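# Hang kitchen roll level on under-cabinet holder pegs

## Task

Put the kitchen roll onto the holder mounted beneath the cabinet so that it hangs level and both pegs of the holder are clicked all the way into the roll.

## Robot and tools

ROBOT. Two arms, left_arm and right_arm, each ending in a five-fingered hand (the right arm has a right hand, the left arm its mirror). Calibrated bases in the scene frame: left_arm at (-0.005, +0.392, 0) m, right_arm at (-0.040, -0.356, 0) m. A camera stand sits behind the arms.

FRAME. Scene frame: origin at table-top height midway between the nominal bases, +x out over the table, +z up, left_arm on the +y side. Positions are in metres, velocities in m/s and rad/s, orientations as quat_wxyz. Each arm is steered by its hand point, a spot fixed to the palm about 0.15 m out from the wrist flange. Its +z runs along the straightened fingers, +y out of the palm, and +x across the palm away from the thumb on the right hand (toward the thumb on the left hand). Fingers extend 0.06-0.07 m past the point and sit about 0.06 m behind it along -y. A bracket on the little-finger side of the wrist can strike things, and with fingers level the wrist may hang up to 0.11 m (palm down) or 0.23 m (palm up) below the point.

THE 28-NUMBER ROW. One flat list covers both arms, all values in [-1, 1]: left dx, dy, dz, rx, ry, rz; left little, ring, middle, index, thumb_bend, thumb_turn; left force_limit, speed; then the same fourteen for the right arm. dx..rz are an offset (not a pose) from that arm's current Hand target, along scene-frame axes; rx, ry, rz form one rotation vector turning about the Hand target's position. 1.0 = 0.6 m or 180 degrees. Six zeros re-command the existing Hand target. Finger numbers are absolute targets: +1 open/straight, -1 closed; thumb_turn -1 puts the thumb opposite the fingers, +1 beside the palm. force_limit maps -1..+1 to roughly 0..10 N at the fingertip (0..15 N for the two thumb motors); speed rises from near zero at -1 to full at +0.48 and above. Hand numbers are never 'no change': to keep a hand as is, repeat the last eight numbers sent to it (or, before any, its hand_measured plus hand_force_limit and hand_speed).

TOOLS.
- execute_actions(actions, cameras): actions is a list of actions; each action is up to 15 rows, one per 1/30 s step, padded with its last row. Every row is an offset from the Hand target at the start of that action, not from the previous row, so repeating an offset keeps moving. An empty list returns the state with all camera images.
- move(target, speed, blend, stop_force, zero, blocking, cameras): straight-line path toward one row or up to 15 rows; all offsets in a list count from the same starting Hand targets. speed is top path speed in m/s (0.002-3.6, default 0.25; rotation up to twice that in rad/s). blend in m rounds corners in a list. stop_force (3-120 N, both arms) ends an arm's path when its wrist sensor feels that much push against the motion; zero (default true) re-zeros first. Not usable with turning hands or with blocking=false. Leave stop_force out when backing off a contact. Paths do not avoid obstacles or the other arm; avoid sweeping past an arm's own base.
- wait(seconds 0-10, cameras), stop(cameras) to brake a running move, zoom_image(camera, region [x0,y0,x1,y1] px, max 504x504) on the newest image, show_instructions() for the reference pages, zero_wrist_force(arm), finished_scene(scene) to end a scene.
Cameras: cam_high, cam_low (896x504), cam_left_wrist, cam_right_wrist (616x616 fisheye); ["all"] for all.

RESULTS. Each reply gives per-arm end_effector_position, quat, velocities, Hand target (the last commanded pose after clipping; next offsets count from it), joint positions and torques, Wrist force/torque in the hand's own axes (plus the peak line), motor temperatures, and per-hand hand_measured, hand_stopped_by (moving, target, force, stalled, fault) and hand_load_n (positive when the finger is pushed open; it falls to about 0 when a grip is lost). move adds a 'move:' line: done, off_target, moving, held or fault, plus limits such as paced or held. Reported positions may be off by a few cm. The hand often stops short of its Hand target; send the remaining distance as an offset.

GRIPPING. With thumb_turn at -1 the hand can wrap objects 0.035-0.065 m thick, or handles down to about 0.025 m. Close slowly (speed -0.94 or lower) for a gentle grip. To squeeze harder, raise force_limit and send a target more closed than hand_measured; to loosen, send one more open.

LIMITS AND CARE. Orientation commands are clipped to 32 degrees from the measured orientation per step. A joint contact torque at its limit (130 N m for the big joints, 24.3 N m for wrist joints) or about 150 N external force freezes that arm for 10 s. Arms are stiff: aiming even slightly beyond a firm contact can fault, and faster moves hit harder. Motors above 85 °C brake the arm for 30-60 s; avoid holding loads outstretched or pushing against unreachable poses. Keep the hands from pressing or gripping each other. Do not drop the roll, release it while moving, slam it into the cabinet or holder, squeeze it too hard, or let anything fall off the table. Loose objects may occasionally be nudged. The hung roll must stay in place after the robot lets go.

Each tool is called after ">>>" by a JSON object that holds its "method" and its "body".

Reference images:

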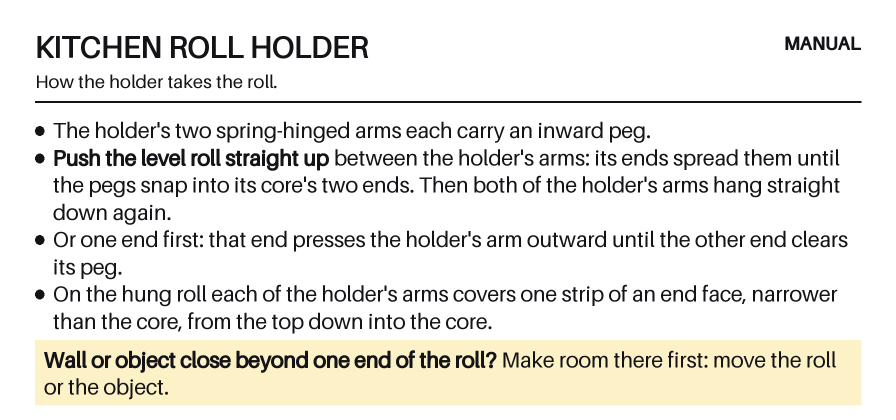

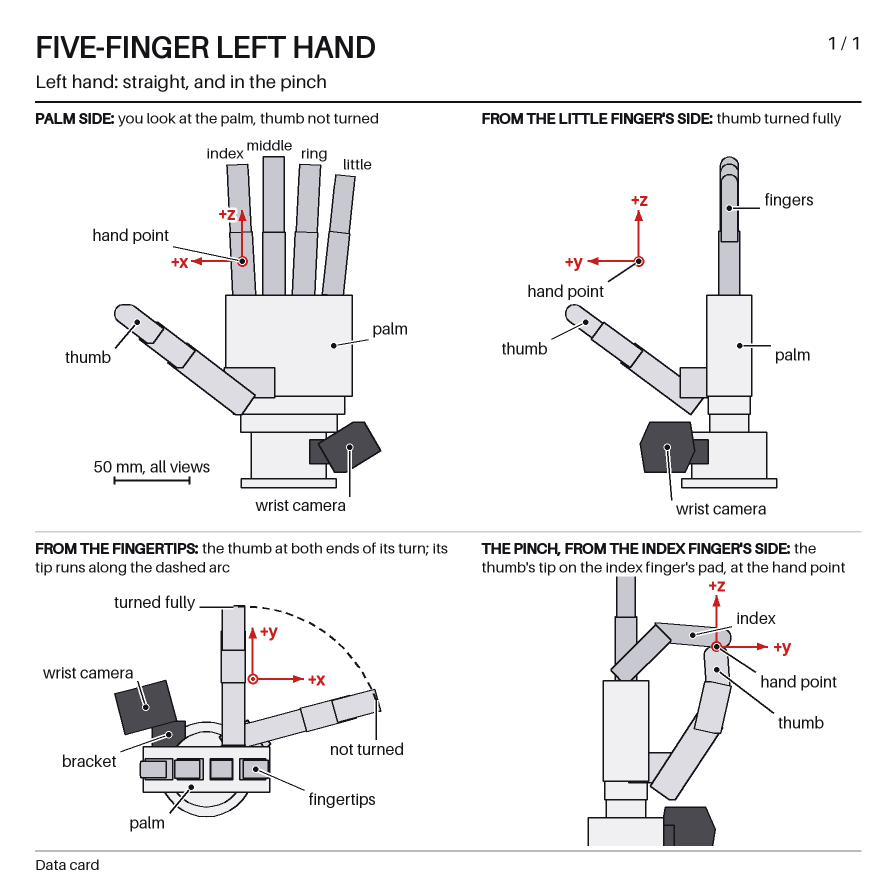

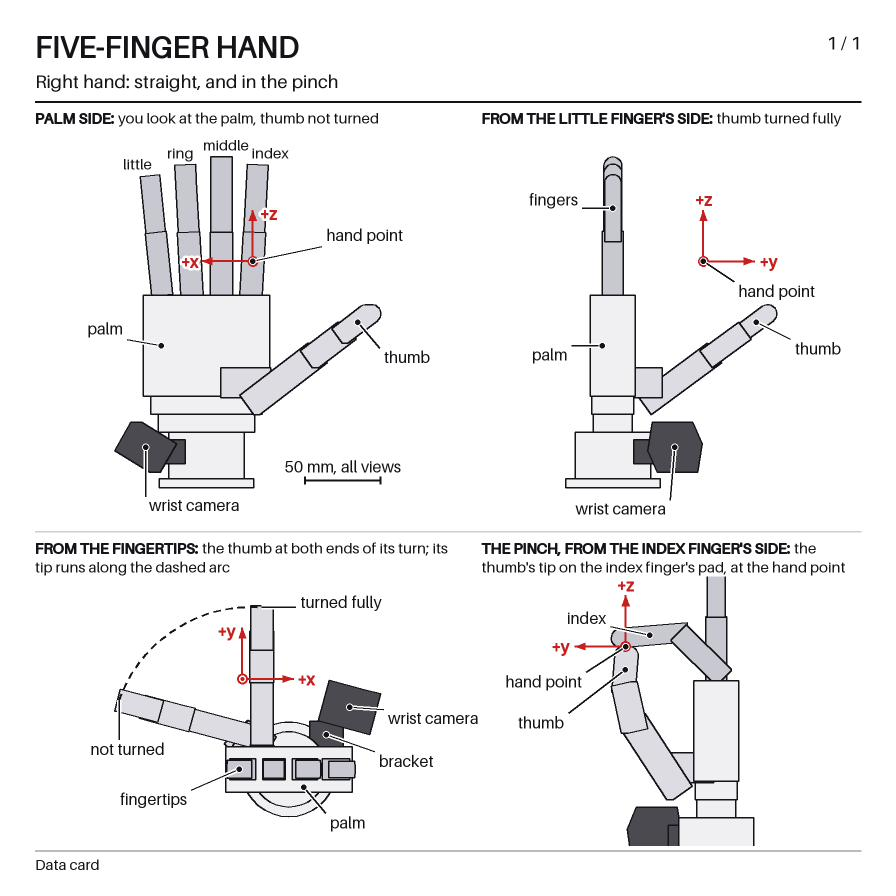

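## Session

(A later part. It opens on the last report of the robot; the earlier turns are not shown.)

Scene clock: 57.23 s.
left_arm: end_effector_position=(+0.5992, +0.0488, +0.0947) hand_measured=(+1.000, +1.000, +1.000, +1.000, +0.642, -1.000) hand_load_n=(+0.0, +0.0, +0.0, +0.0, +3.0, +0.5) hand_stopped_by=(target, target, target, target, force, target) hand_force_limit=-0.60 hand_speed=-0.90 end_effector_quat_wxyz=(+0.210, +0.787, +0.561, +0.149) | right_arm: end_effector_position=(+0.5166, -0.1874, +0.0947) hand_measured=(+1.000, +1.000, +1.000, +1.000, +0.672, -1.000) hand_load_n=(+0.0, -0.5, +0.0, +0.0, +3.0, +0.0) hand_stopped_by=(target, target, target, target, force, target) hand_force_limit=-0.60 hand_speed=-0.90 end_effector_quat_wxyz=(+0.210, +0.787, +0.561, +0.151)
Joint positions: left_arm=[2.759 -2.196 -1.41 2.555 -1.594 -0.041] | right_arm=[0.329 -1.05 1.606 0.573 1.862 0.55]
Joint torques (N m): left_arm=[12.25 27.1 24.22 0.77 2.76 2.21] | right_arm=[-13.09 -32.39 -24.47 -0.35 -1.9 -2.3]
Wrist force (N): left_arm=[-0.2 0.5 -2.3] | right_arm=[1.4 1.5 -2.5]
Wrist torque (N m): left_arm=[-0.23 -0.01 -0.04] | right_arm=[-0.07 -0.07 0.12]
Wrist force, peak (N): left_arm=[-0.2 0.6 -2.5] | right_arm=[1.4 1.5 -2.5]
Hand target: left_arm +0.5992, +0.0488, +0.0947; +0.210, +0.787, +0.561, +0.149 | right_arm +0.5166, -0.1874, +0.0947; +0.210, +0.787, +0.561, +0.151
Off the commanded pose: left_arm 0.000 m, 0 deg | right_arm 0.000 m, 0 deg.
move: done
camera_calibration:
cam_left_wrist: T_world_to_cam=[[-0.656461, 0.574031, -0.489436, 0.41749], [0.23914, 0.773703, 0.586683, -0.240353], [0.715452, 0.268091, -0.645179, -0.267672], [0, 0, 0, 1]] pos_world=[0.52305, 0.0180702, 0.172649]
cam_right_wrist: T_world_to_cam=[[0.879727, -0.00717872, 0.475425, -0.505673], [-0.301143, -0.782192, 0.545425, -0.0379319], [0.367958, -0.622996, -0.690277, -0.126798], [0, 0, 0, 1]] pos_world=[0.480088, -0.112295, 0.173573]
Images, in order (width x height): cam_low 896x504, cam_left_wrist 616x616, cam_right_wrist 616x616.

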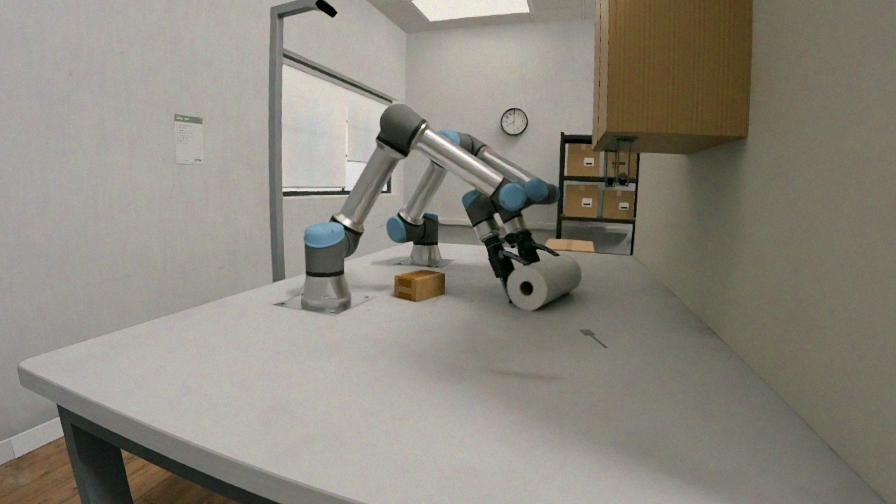

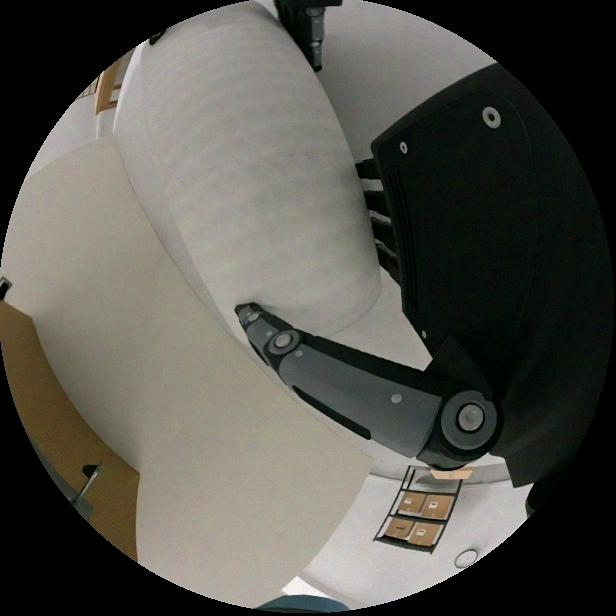

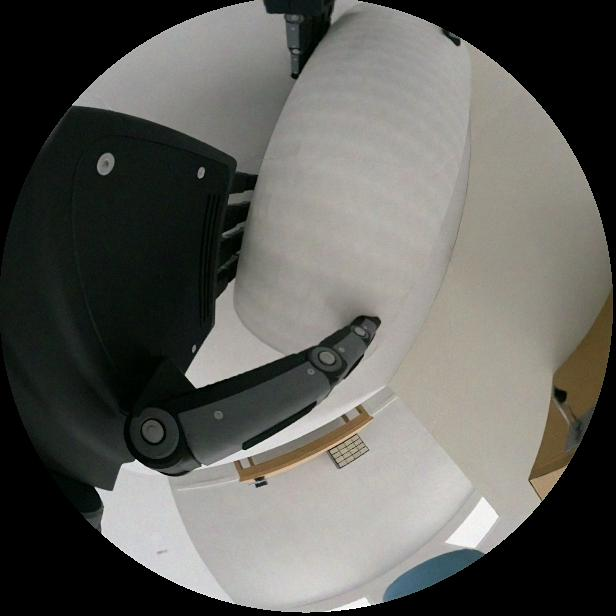

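>>> {"method": "move", "body": {"target": [0,0,0,0,0,0,1,1,1,1,1,-1,-0.6,-0.2,0,0,0,0,0,0,1,1,1,1,1,-1,-0.6,-0.2]}}

>>> {"method": "move", "body": {"target": [0.0055,-0.0019,-0.0101,0,0,0,1,1,1,1,1,-1,-0.6,-0.9,0.0055,-0.0019,-0.0101,0,0,0,1,1,1,1,1,-1,-0.6,-0.9], "cameras": ["cam_low","cam_left_wrist","cam_right_wrist"], "speed": 0.03, "stop_force": 5}}

>>> {"method": "zoom_image", "body": {"camera": "cam_low", "region": [460, 210, 600, 330]}}

Scene clock: 58.97 s.
left_arm: end_effector_position=(+0.5992, +0.0488, +0.0947) hand_measured=(+1.000, +1.000, +1.000, +1.000, +1.000, -1.000) hand_load_n=(+0.5, +0.0, +0.0, +0.0, +0.0, +0.0) hand_stopped_by=(target, target, target, target, target, target) hand_force_limit=-0.60 hand_speed=-0.20 end_effector_quat_wxyz=(+0.210, +0.787, +0.561, +0.149) | right_arm: end_effector_position=(+0.5166, -0.1874, +0.0947) hand_measured=(+1.000, +1.000, +1.000, +1.000, +1.000, -1.000) hand_load_n=(+0.0, +0.0, +0.0, +0.0, +0.0, +0.0) hand_stopped_by=(target, target, target, target, target, target) hand_force_limit=-0.60 hand_speed=-0.20 end_effector_quat_wxyz=(+0.210, +0.787, +0.561, +0.151)
Joint positions: left_arm=[2.759 -2.196 -1.41 2.555 -1.594 -0.041] | right_arm=[0.329 -1.05 1.606 0.573 1.862 0.55]
Joint torques (N m): left_arm=[12.8 27.16 20.34 -0.46 2.73 2.15] | right_arm=[-13.2 -32.49 -22.13 -0.13 -1.75 -2.31]
Wrist force (N): left_arm=[-0.1 -1.2 0.7] | right_arm=[1.2 0.1 1.2]
Wrist torque (N m): left_arm=[-0.22 0.00 0.00] | right_arm=[-0.07 -0.10 0.08]
Wrist force, peak (N): left_arm=[-0.3 0.7 -2.5] | right_arm=[1.4 1.3 -2.4]
Hand target: left_arm +0.5992, +0.0488, +0.0947; +0.210, +0.787, +0.561, +0.149 | right_arm +0.5166, -0.1874, +0.0947; +0.210, +0.787, +0.561, +0.151
Off the commanded pose: left_arm 0.000 m, 0 deg | right_arm 0.000 m, 0 deg.
move: done

Scene clock: 60.40 s.
left_arm: end_effector_position=(+0.6009, +0.0483, +0.0917) hand_measured=(+1.000, +1.000, +1.000, +1.000, +1.000, -1.000) hand_load_n=(+0.0, +0.0, +0.0, +0.0, +0.0, +0.0) hand_stopped_by=(target, target, target, target, target, target) hand_force_limit=-0.60 hand_speed=-0.90 end_effector_quat_wxyz=(+0.210, +0.787, +0.561, +0.149) | right_arm: end_effector_position=(+0.5175, -0.1877, +0.0931) hand_measured=(+1.000, +1.000, +1.000, +1.000, +1.000, -1.000) hand_load_n=(+0.0, +0.0, +0.0, +0.0, -0.5, +0.0) hand_stopped_by=(target, target, target, target, target, target) hand_force_limit=-0.60 hand_speed=-0.90 end_effector_quat_wxyz=(+0.210, +0.787, +0.561, +0.151)
Joint positions: left_arm=[2.759 -2.203 -1.406 2.559 -1.594 -0.04] | right_arm=[0.328 -1.047 1.606 0.57 1.862 0.549]
Joint torques (N m): left_arm=[7.41 49.57 5.42 -3.64 2.11 0.73] | right_arm=[11.75 -49.85 -3.42 3.32 2.65 2.48]
Wrist force (N): left_arm=[-0.3 -0.8 -2.1] | right_arm=[1.2 -0.2 -2.4]
Wrist torque (N m): left_arm=[-0.04 -0.04 -0.03] | right_arm=[0.16 -0.08 0.08]
Wrist force, peak (N): left_arm=[-0.2 -1.2 -17.2] | right_arm=[1.4 0.2 -16.1]
Hand target: left_arm +0.6009, +0.0483, +0.0917; +0.210, +0.787, +0.561, +0.149 (not the last commanded pose) | right_arm +0.5175, -0.1877, +0.0931; +0.210, +0.787, +0.561, +0.151 (not the last commanded pose)
Off the commanded pose: left_arm 0.003 m, 0 deg | right_arm 0.005 m, 0 deg.
move: contact (left_arm, right_arm)
camera_calibration:
cam_left_wrist: T_world_to_cam=[[-0.656445, 0.574083, -0.489397, 0.417359], [0.239184, 0.773665, 0.586715, -0.238582], [0.715452, 0.26809, -0.645179, -0.270754], [0, 0, 0, 1]] pos_world=[0.52475, 0.0175702, 0.169549]
cam_right_wrist: T_world_to_cam=[[0.879759, -0.00723414, 0.475364, -0.505718], [-0.301155, -0.782173, 0.545446, -0.0370185], [0.367871, -0.62302, -0.690302, -0.128377], [0, 0, 0, 1]] pos_world=[0.480988, -0.112595, 0.171973]
Images, in order (width x height): cam_low 896x504, cam_left_wrist 616x616, cam_right_wrist 616x616.

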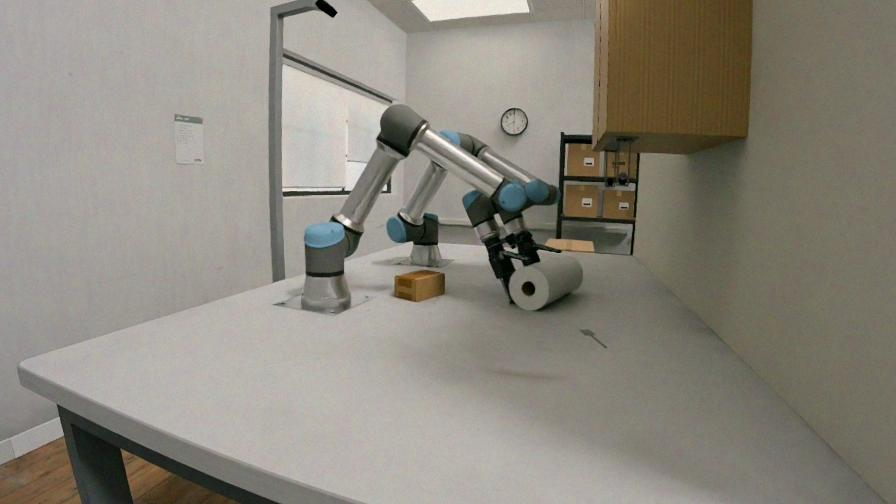

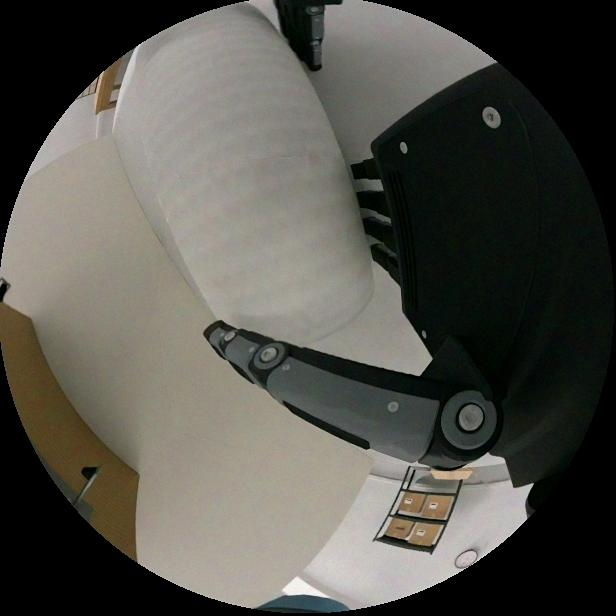

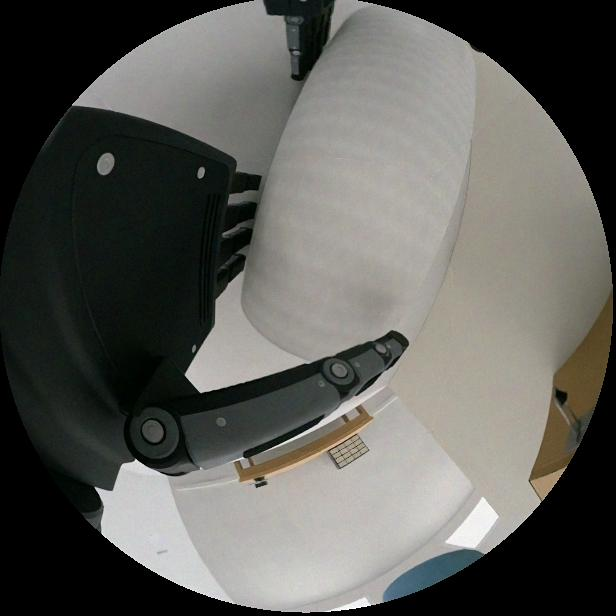

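Scaled by 3.600.

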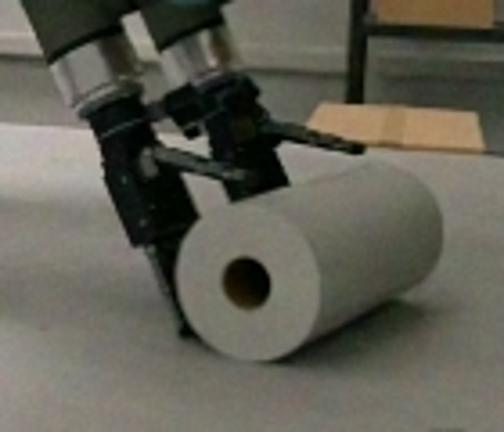

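>>> {"method": "move", "body": {"target": [0.0016,-0.0005,0.0063,0,0,0,1,1,1,1,1,-1,-0.6,-0.9,0.0031,-0.0011,0.004,0,0,0,1,1,1,1,1,-1,-0.6,-0.9], "speed": 0.03}}

>>> {"method": "move", "body": {"target": [0,0,0,0,0,0,1,1,1,1,0.3,-1,-0.35,-0.92,0,0,0,0,0,0,1,1,1,1,0.3,-1,-0.35,-0.92], "cameras": ["cam_low","cam_left_wrist","cam_right_wrist"]}}

>>> {"method": "zoom_image", "body": {"camera": "cam_low", "region": [460, 210, 600, 330]}}

Scene clock: 63.13 s.
left_arm: end_effector_position=(+0.6018, +0.0479, +0.0953) hand_measured=(+1.000, +1.000, +1.000, +1.000, +1.000, -1.000) hand_load_n=(+0.0, +0.0, +0.0, +0.0, +0.0, +0.0) hand_stopped_by=(target, target, target, target, target, target) hand_force_limit=-0.60 hand_speed=-0.90 end_effector_quat_wxyz=(+0.210, +0.787, +0.561, +0.149) | right_arm: end_effector_position=(+0.5193, -0.1884, +0.0954) hand_measured=(+1.000, +1.000, +1.000, +1.000, +1.000, -1.000) hand_load_n=(+0.0, +0.0, +0.0, +0.0, +0.0, +0.0) hand_stopped_by=(target, target, target, target, target, target) hand_force_limit=-0.60 hand_speed=-0.90 end_effector_quat_wxyz=(+0.210, +0.787, +0.561, +0.151)
Joint positions: left_arm=[2.759 -2.201 -1.399 2.55 -1.594 -0.04] | right_arm=[0.325 -1.047 1.6 0.576 1.86 0.547]
Joint torques (N m): left_arm=[12.41 50.58 25.35 -3.72 2.74 2.2] | right_arm=[-13.33 -51.06 -25.56 3.84 -1.85 -2.25]
Wrist force (N): left_arm=[-0.3 -1.4 0.4] | right_arm=[1.4 0.0 1.2]
Wrist torque (N m): left_arm=[-0.24 0.02 -0.03] | right_arm=[-0.07 -0.14 0.10]
Wrist force, peak (N): left_arm=[-0.5 -0.9 -2.2] | right_arm=[1.1 -0.3 -2.7]
Hand target: left_arm +0.6018, +0.0480, +0.0954; +0.210, +0.787, +0.561, +0.149 | right_arm +0.5194, -0.1884, +0.0955; +0.210, +0.787, +0.561, +0.151
Off the commanded pose: left_arm 0.000 m, 0 deg | right_arm 0.000 m, 0 deg.
move: done

Scene clock: 67.23 s.
left_arm: end_effector_position=(+0.6018, +0.0480, +0.0954) hand_measured=(+1.000, +1.000, +1.000, +1.000, +0.556, -1.000) hand_load_n=(+0.0, +0.0, +0.0, +0.0, +5.0, +0.5) hand_stopped_by=(target, target, target, target, force, target) hand_force_limit=-0.35 hand_speed=-0.92 end_effector_quat_wxyz=(+0.210, +0.787, +0.561, +0.149) | right_arm: end_effector_position=(+0.5194, -0.1884, +0.0955) hand_measured=(+1.000, +1.000, +1.000, +1.000, +0.600, -1.000) hand_load_n=(+0.0, +0.5, +0.0, +0.0, +5.0, +0.0) hand_stopped_by=(target, target, target, target, force, target) hand_force_limit=-0.35 hand_speed=-0.92 end_effector_quat_wxyz=(+0.210, +0.787, +0.561, +0.151)
Joint positions: left_arm=[2.759 -2.201 -1.399 2.55 -1.594 -0.04] | right_arm=[0.325 -1.047 1.6 0.576 1.86 0.547]
Joint torques (N m): left_arm=[12.69 46.72 23.62 -3.84 2.83 2.2] | right_arm=[-13.46 -45.89 -23.57 3.86 -1.9 -2.24]
Wrist force (N): left_arm=[-0.1 1.1 -4.8] | right_arm=[1.3 2.4 -4.2]
Wrist torque (N m): left_arm=[-0.25 -0.05 -0.07] | right_arm=[-0.10 -0.03 0.11]
Wrist force, peak (N): left_arm=[-0.2 1.0 -5.0] | right_arm=[1.3 2.6 -4.2]
Hand target: left_arm +0.6018, +0.0480, +0.0954; +0.210, +0.787, +0.561, +0.149 | right_arm +0.5194, -0.1884, +0.0955; +0.210, +0.787, +0.561, +0.151
Off the commanded pose: left_arm 0.000 m, 0 deg | right_arm 0.000 m, 0 deg.
move: done
camera_calibration:
cam_left_wrist: T_world_to_cam=[[-0.656445, 0.574083, -0.489397, 0.419982], [0.239184, 0.773665, 0.586715, -0.240795], [0.715452, 0.26809, -0.645179, -0.268866], [0, 0, 0, 1]] pos_world=[0.52565, 0.0172702, 0.173349]
cam_right_wrist: T_world_to_cam=[[0.879759, -0.00723414, 0.475364, -0.508447], [-0.301155, -0.782173, 0.545446, -0.038333], [0.367871, -0.62302, -0.690302, -0.127819], [0, 0, 0, 1]] pos_world=[0.482788, -0.113295, 0.174373]
Images, in order (width x height): cam_low 896x504, cam_left_wrist 616x616, cam_right_wrist 616x616.

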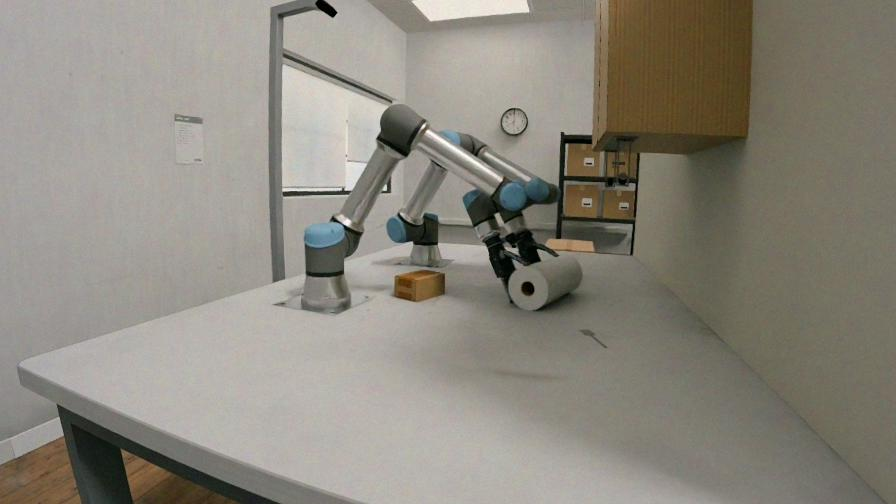

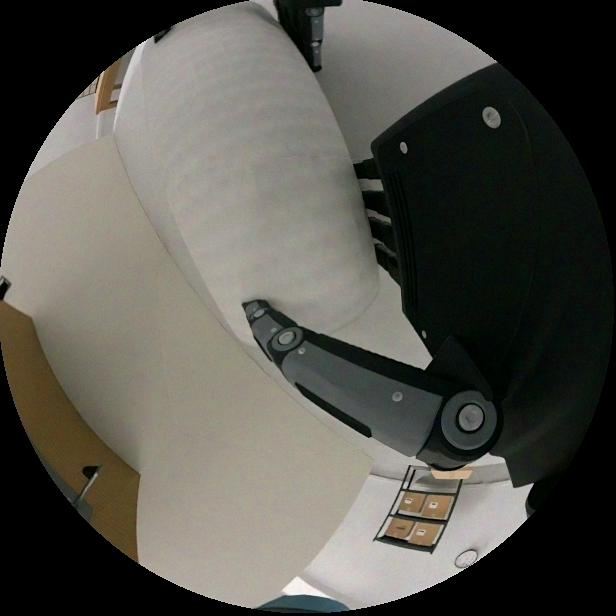

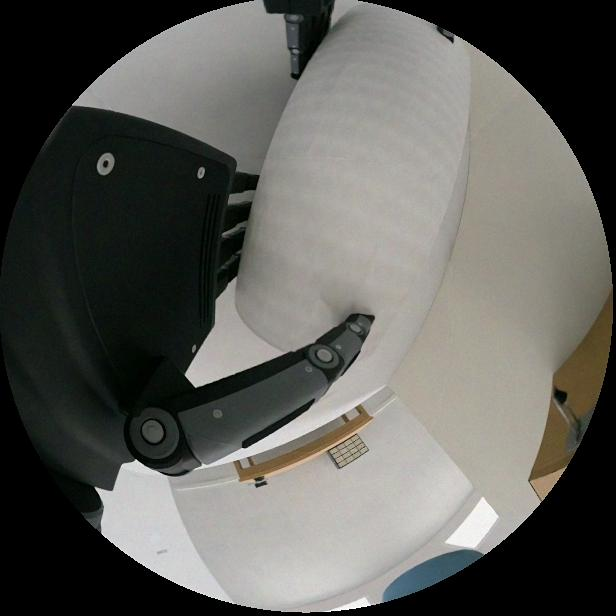

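Scaled by 3.600.

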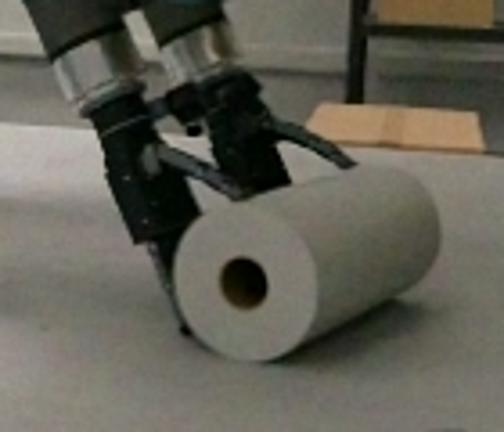

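>>> {"method": "move", "body": {"target": [0,0,0.02,0,0,0,1,1,1,1,0.3,-1,-0.35,-0.92,0,0,0.02,0,0,0,1,1,1,1,0.3,-1,-0.35,-0.92], "cameras": ["cam_low"], "speed": 0.04}}

>>> {"method": "zoom_image", "body": {"camera": "cam_low", "region": [460, 210, 600, 330]}}

Scene clock: 68.37 s.
left_arm: end_effector_position=(+0.6018, +0.0480, +0.1073) hand_measured=(+1.000, +1.000, +1.000, +1.000, +0.556, -1.000) hand_load_n=(+0.0, -0.5, +0.0, +0.0, +0.0, +0.0) hand_stopped_by=(target, target, target, target, force, target) hand_force_limit=-0.35 hand_speed=-0.92 end_effector_quat_wxyz=(+0.210, +0.787, +0.561, +0.149) | right_arm: end_effector_position=(+0.5194, -0.1884, +0.1073) hand_measured=(+1.000, +1.000, +1.000, +1.000, +0.598, -1.000) hand_load_n=(+0.0, +0.0, +0.0, +0.0, +0.0, +0.0) hand_stopped_by=(target, target, target, target, force, target) hand_force_limit=-0.35 hand_speed=-0.92 end_effector_quat_wxyz=(+0.210, +0.787, +0.561, +0.151)
Joint positions: left_arm=[2.759 -2.189 -1.386 2.525 -1.594 -0.04] | right_arm=[0.325 -1.062 1.588 0.603 1.86 0.547]
Joint torques (N m): left_arm=[12.39 51.17 26.26 -3.96 2.77 2.12] | right_arm=[-12.91 -51.81 -26.74 4.04 -1.69 -1.8]
Wrist force (N): left_arm=[-0.4 -1.4 0.5] | right_arm=[1.2 0.0 1.3]
Wrist torque (N m): left_arm=[-0.24 0.04 -0.04] | right_arm=[-0.08 -0.11 0.08]
Wrist force, peak (N): left_arm=[-0.1 0.9 -5.0] | right_arm=[1.4 2.6 -4.0]
Hand target: left_arm +0.6018, +0.0480, +0.1074; +0.210, +0.787, +0.561, +0.149 | right_arm +0.5194, -0.1884, +0.1075; +0.210, +0.787, +0.561, +0.151
Off the commanded pose: left_arm 0.000 m, 0 deg | right_arm 0.000 m, 0 deg.
move: done
Images, in order (width x height): cam_low 896x504.

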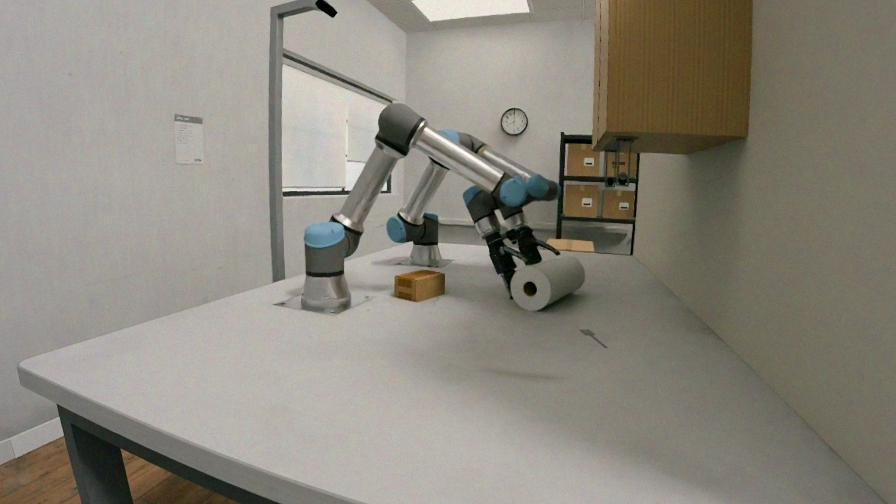

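Scaled by 3.600.

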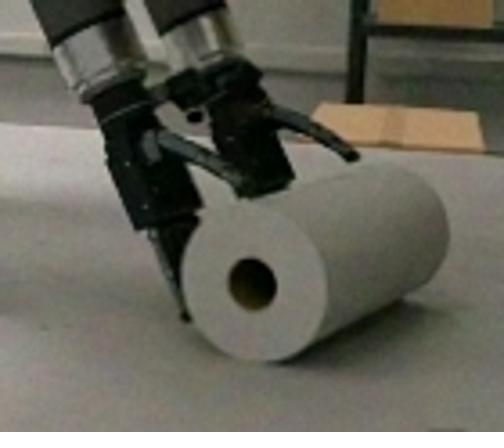

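>>> {"method": "move", "body": {"target": [[0,0,0.01,0,0,0,1,1,1,1,1,-1,-0.6,0.2,0,0,0.01,0,0,0,1,1,1,1,1,-1,-0.6,0.2],[-0.06,0.016,0.1,0,0,0,1,1,1,1,1,-1,-0.6,0.2,-0.06,0.016,0.1,0,0,0,1,1,1,1,1,-1,-0.6,0.2]], "speed": 0.1}}

>>> {"method": "move", "body": {"target": [-0.13,0.2,0.28,0.236,-0.0815,-0.433,1,1,1,1,1,-1,-0.6,0.2,-0.05,0.02,0.03,-0.0274,-0.0787,0,1,1,1,1,1,1,-0.6,0.2], "cameras": ["all"], "speed": 0.4}}

Scene clock: 85.63 s.
left_arm: end_effector_position=(+0.5659, +0.0575, +0.1673) hand_measured=(+1.000, +1.000, +1.000, +1.000, +1.000, -1.000) hand_load_n=(+0.0, +0.0, +0.0, +0.0, -0.5, +0.0) hand_stopped_by=(target, target, target, target, target, target) hand_force_limit=-0.60 hand_speed=0.20 end_effector_quat_wxyz=(+0.210, +0.787, +0.561, +0.149) | right_arm: end_effector_position=(+0.4835, -0.1788, +0.1673) hand_measured=(+1.000, +1.000, +1.000, +1.000, +1.000, -1.000) hand_load_n=(+0.0, +0.0, +0.0, +0.0, +0.0, +0.0) hand_stopped_by=(target, target, target, target, target, target) hand_force_limit=-0.60 hand_speed=0.20 end_effector_quat_wxyz=(+0.210, +0.787, +0.561, +0.151)
Joint positions: left_arm=[2.75 -2.056 -1.436 2.441 -1.598 -0.048] | right_arm=[0.37 -1.177 1.596 0.722 1.879 0.589]
Joint torques (N m): left_arm=[-11.25 46.4 6.78 -3.74 -2.52 -2.38] | right_arm=[13.12 -47.65 -5.53 3.78 2.75 2.58]
Wrist force (N): left_arm=[-0.4 -1.0 0.5] | right_arm=[1.6 0.1 0.9]
Wrist torque (N m): left_arm=[-0.19 0.04 0.01] | right_arm=[-0.04 -0.17 -0.04]
Wrist force, peak (N): left_arm=[-0.4 -1.4 0.6] | right_arm=[1.5 -0.2 1.7]
Hand target: left_arm +0.5658, +0.0576, +0.1674; +0.210, +0.787, +0.561, +0.149 | right_arm +0.4834, -0.1788, +0.1675; +0.210, +0.787, +0.561, +0.151
Off the commanded pose: left_arm 0.000 m, 0 deg | right_arm 0.000 m, 0 deg.
move: done

Scene clock: 88.43 s.
left_arm: end_effector_position=(+0.4878, +0.1776, +0.3354) hand_measured=(+1.000, +1.000, +1.000, +1.000, +1.000, -1.000) hand_load_n=(+0.0, +0.0, +0.0, +0.0, +0.0, +0.0) hand_stopped_by=(target, target, target, target, target, target) hand_force_limit=-0.60 hand_speed=0.20 end_effector_quat_wxyz=(+0.042, +0.953, -0.159, +0.255) | right_arm: end_effector_position=(+0.4534, -0.1668, +0.1855) hand_measured=(+1.000, +1.000, +1.000, +1.000, +1.000, +1.000) hand_load_n=(+0.0, +0.0, +0.0, +0.0, +0.0, -0.5) hand_stopped_by=(target, target, target, target, target, target) hand_force_limit=-0.60 hand_speed=0.20 end_effector_quat_wxyz=(+0.311, +0.752, +0.536, +0.223)
Joint positions: left_arm=[3.207 -1.703 -1.438 2.059 -1.377 1.923] | right_arm=[0.492 -1.261 1.765 0.448 2.09 0.61]
Joint torques (N m): left_arm=[12.65 11.07 28.21 -3.93 3.14 2.17] | right_arm=[12.75 -43 -5.01 -0.87 2.97 -2.32]
Wrist force (N): left_arm=[0.0 -0.6 1.6] | right_arm=[1.1 -0.3 0.7]
Wrist torque (N m): left_arm=[-0.22 -0.03 -0.10] | right_arm=[-0.08 -0.05 0.05]
Wrist force, peak (N): left_arm=[-1.2 -1.1 0.6] | right_arm=[1.8 0.2 0.9]
Hand target: left_arm +0.4878, +0.1776, +0.3354; +0.042, +0.953, -0.160, +0.255 | right_arm +0.4534, -0.1668, +0.1855; +0.311, +0.752, +0.536, +0.223
Off the commanded pose: left_arm 0.000 m, 0 deg | right_arm 0.000 m, 0 deg.
move: done
camera_calibration:
cam_left_wrist: T_world_to_cam=[[0.586161, 0.796923, 0.146046, -0.470656], [0.328699, -0.398671, 0.856165, -0.38052], [0.740522, -0.453845, -0.495633, -0.0014398], [0, 0, 0, 1]] pos_world=[0.402023, 0.222721, 0.393811]
cam_right_wrist: T_world_to_cam=[[0.736745, 0.0425915, 0.674827, -0.456868], [-0.433606, -0.736035, 0.519845, -0.0178383], [0.518838, -0.675602, -0.523802, -0.136091], [0, 0, 0, 1]] pos_world=[0.39947, -0.0856141, 0.246296]

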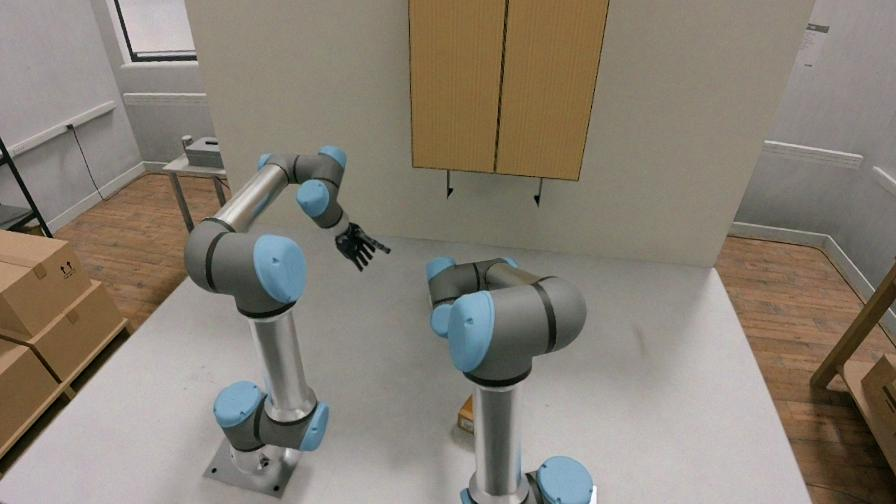

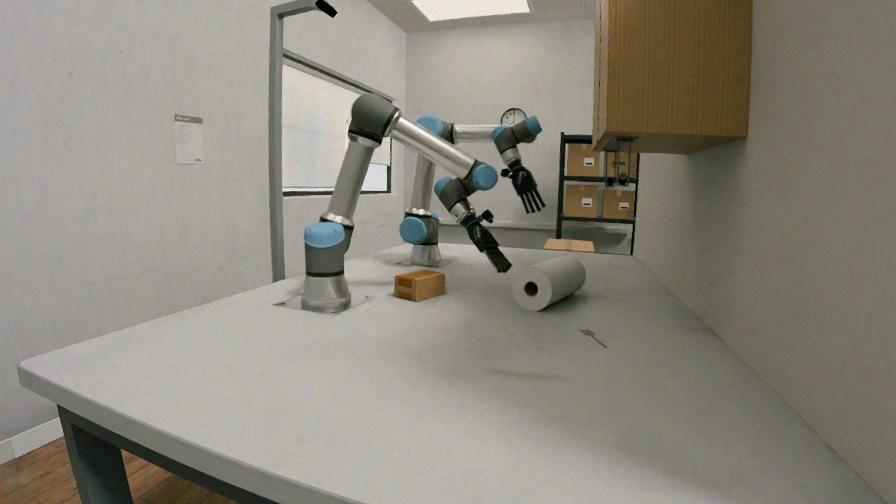

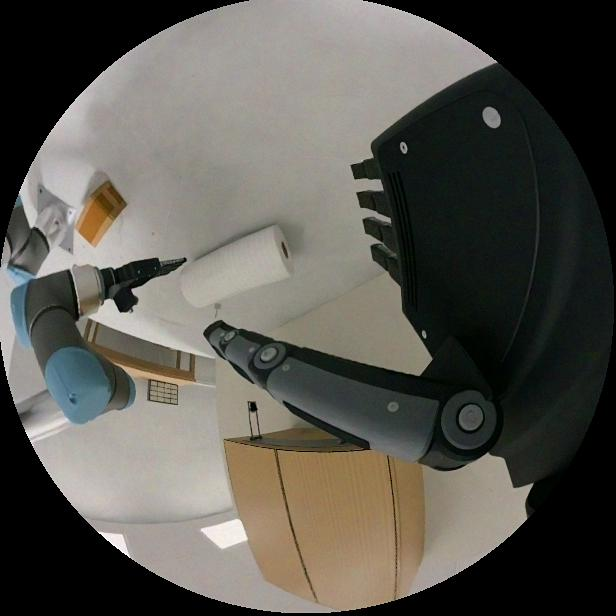

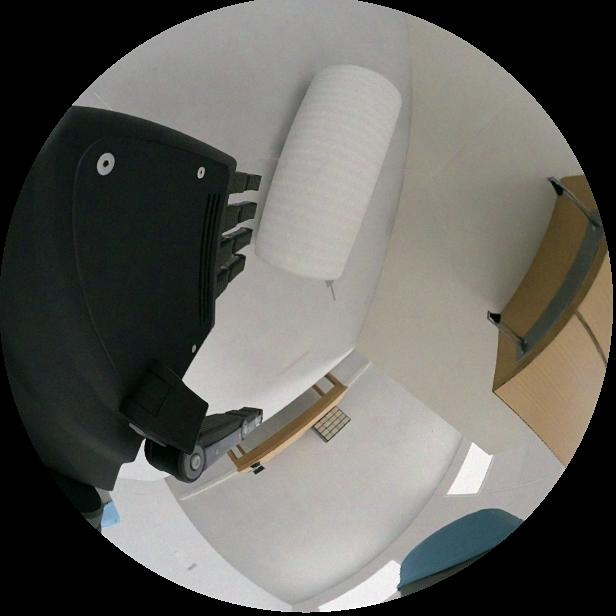

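>>> {"method": "zoom_image", "body": {"camera": "cam_left_wrist", "region": [170, 210, 310, 330]}}

>>> {"method": "zoom_image", "body": {"camera": "cam_right_wrist", "region": [240, 50, 420, 300]}}

>>> {"method": "zoom_image", "body": {"camera": "cam_low", "region": [490, 230, 630, 370]}}

Scaled by 3.600 from the camera's 616x616 image, which has a finer 880x880 frame.

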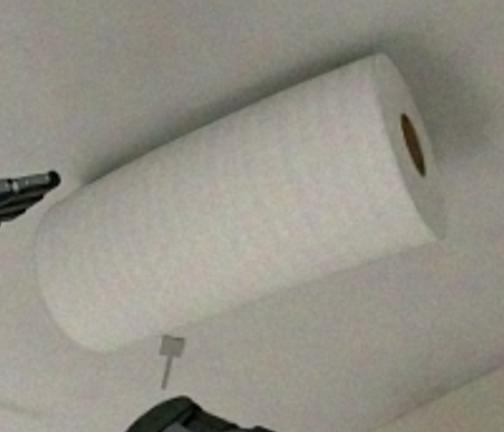

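Scaled by 2.016 from the camera's 616x616 image, which has a finer 880x880 frame.

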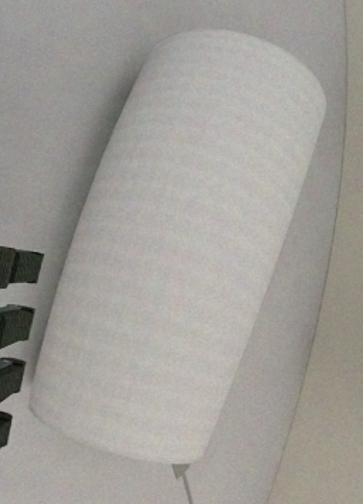

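Scaled by 3.600.

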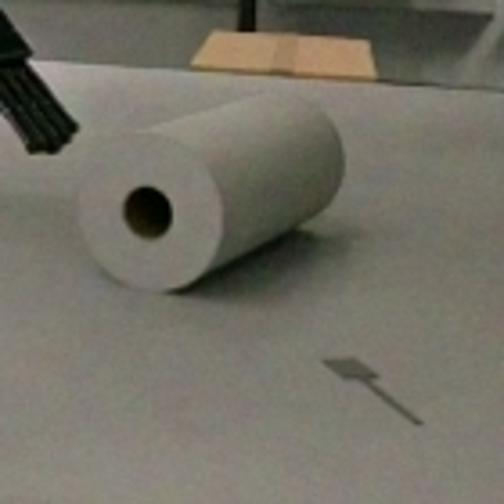

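>>> {"method": "move", "body": {"target": [0.323,-0.4187,-0.1423,0.2666,-0.1621,-0.3977,1,1,1,1,0,1,-0.6,0.2,0,0,0,0,0,0,1,1,1,1,1,1,-0.6,0.2], "cameras": ["all"], "speed": 0.3}}

Scene clock: 94.00 s.
left_arm: end_effector_position=(+0.6689, -0.0604, +0.2520) hand_measured=(+1.000, +1.000, +1.000, +1.000, +0.000, +1.000) hand_load_n=(+0.0, +0.0, +0.0, +0.0, +0.0, +0.0) hand_stopped_by=(target, target, target, target, target, target) hand_force_limit=-0.60 hand_speed=0.20 end_effector_quat_wxyz=(+0.218, -0.565, +0.722, -0.335) | right_arm: end_effector_position=(+0.4534, -0.1668, +0.1855) hand_measured=(+1.000, +1.000, +1.000, +1.000, +1.000, +1.000) hand_load_n=(+0.0, +0.0, +0.0, +0.0, +0.0, +0.0) hand_stopped_by=(target, target, target, target, target, target) hand_force_limit=-0.60 hand_speed=0.20 end_effector_quat_wxyz=(+0.311, +0.752, +0.536, +0.223)
Joint positions: left_arm=[2.747 -2.523 -0.286 2.059 -1.615 3.013] | right_arm=[0.492 -1.261 1.765 0.448 2.09 0.61]
Joint torques (N m): left_arm=[0.38 49.47 19.21 -0.52 0.1 0.17] | right_arm=[11.85 -42.7 -4.88 -0.86 2.91 -2.29]
Wrist force (N): left_arm=[0.1 0.3 1.6] | right_arm=[1.0 0.2 0.4]
Wrist torque (N m): left_arm=[-0.17 0.02 -0.09] | right_arm=[0.03 -0.04 0.07]
Wrist force, peak (N): left_arm=[3.4 -0.2 3.1] | right_arm=[1.4 -0.2 0.7]
Hand target: left_arm +0.6689, -0.0604, +0.2520; +0.218, -0.565, +0.722, -0.335 (not the last commanded pose) | right_arm +0.4534, -0.1668, +0.1855; +0.311, +0.752, +0.536, +0.223
Off the commanded pose: left_arm 0.018 m, 5 deg | right_arm 0.000 m, 0 deg.
FORCE FAULT: contact force on the left arm reached its limit, and that arm stopped. The contact can be on any part of that arm, not only on its tool. That arm's remaining commands of this call were not run. That arm is still stopped at the end of this call. That arm stays stopped for about 10 more seconds. Until then a move that you send moves the other arm only, and its call returns only when the move has ended. Once the stop has ended, the next robot result says so. If the stop ends while you think or write, that arm runs what you send next, counted from a new Hand target: where the arm stands when the stop ends. While its stop runs, that arm, its gripper or tool too, takes no new command. Until it ends, the stop uses up actions while you think or wait. An arm that is not stopped still takes commands.
move: fault (left_arm)
camera_calibration:
cam_left_wrist: T_world_to_cam=[[0.560114, -0.450772, 0.695037, -0.571307], [-0.758446, -0.616507, 0.211373, 0.413058], [0.333214, -0.645542, -0.6872, 0.0242231], [0, 0, 0, 1]] pos_world=[0.625208, 0.0127612, 0.326417]
cam_right_wrist: T_world_to_cam=[[0.736745, 0.0425915, 0.674827, -0.456868], [-0.433606, -0.736035, 0.519845, -0.0178383], [0.518838, -0.675602, -0.523802, -0.136091], [0, 0, 0, 1]] pos_world=[0.39947, -0.0856141, 0.246296]

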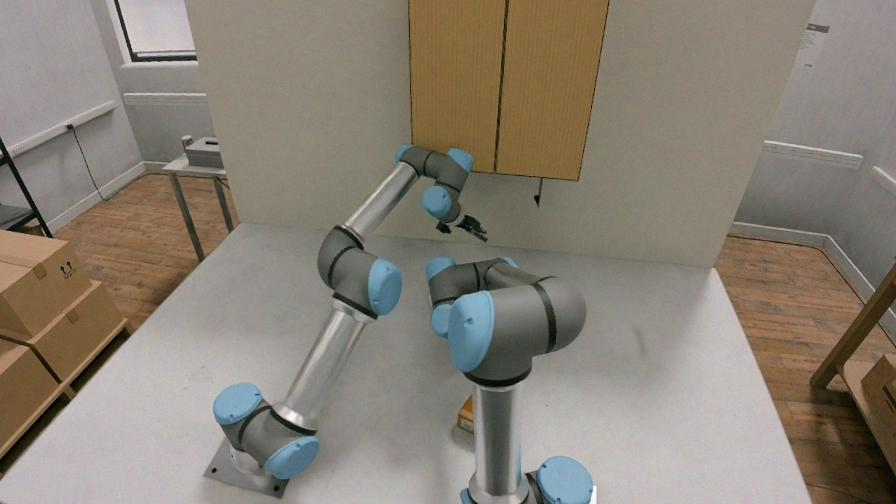

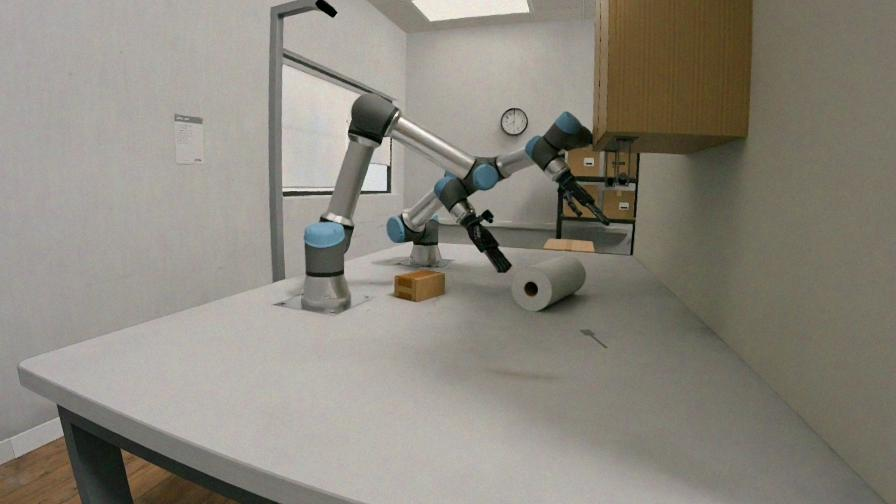

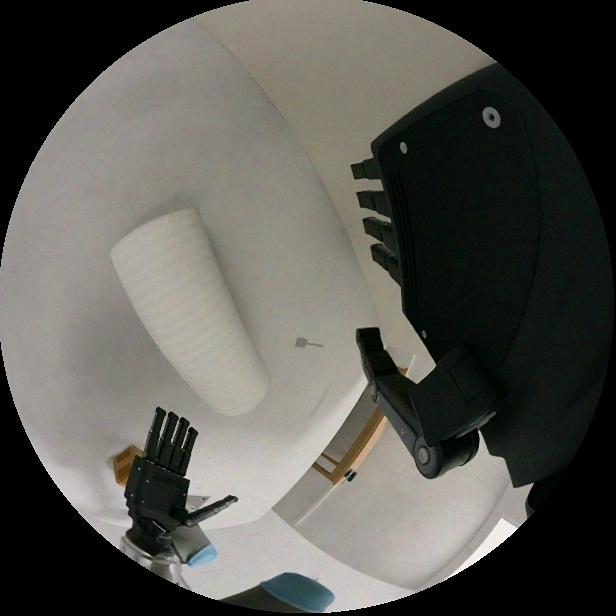

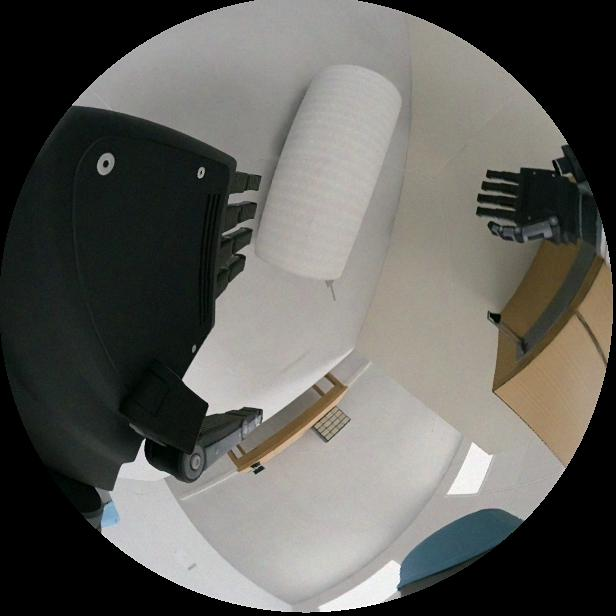

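>>> {"method": "wait", "body": {"seconds": 9}}

Scene clock: 104.13 s.
left_arm: end_effector_position=(+0.6689, -0.0604, +0.2520) hand_measured=(+1.000, +1.000, +1.000, +1.000, +0.000, +1.000) hand_load_n=(+0.0, +0.0, +0.0, +0.0, +0.0, +0.0) hand_stopped_by=(target, target, target, target, target, target) hand_force_limit=-0.60 hand_speed=0.20 end_effector_quat_wxyz=(+0.218, -0.565, +0.722, -0.335) | right_arm: end_effector_position=(+0.4534, -0.1668, +0.1855) hand_measured=(+1.000, +1.000, +1.000, +1.000, +1.000, +1.000) hand_load_n=(+0.0, +0.0, +0.0, +0.0, +0.0, +0.0) hand_stopped_by=(target, target, target, target, target, target) hand_force_limit=-0.60 hand_speed=0.20 end_effector_quat_wxyz=(+0.311, +0.752, +0.536, +0.223)
Joint positions: left_arm=[2.747 -2.523 -0.286 2.059 -1.615 3.013] | right_arm=[0.492 -1.261 1.765 0.448 2.09 0.61]
Joint torques (N m): left_arm=[0.12 48.85 19.56 -0.6 0.05 0.14] | right_arm=[12.11 -42.56 -4.84 -0.87 2.94 -2.19]
Wrist force (N): left_arm=[0.1 0.3 1.6] | right_arm=[0.8 0.0 0.5]
Wrist torque (N m): left_arm=[-0.16 0.01 -0.08] | right_arm=[-0.01 -0.01 0.05]
Wrist force, peak (N): left_arm=[0.3 0.3 1.9] | right_arm=[1.4 -0.1 0.7]
Hand target: left_arm +0.6689, -0.0604, +0.2520; +0.218, -0.565, +0.722, -0.335 (not the last commanded pose) | right_arm +0.4534, -0.1668, +0.1855; +0.311, +0.752, +0.536, +0.223
Off the commanded pose: left_arm 0.018 m, 5 deg | right_arm 0.000 m, 0 deg.
FORCE FAULT, CONTINUED: the left arm's stop, for the force fault that an earlier result reported, is over. The rest of the stop counts as 19 of the actions that you can send in this scene. That arm's target is now where it stood when the stop ended, not its last command. That arm accepts commands again.
wait: 9.00 s; at rest from the start


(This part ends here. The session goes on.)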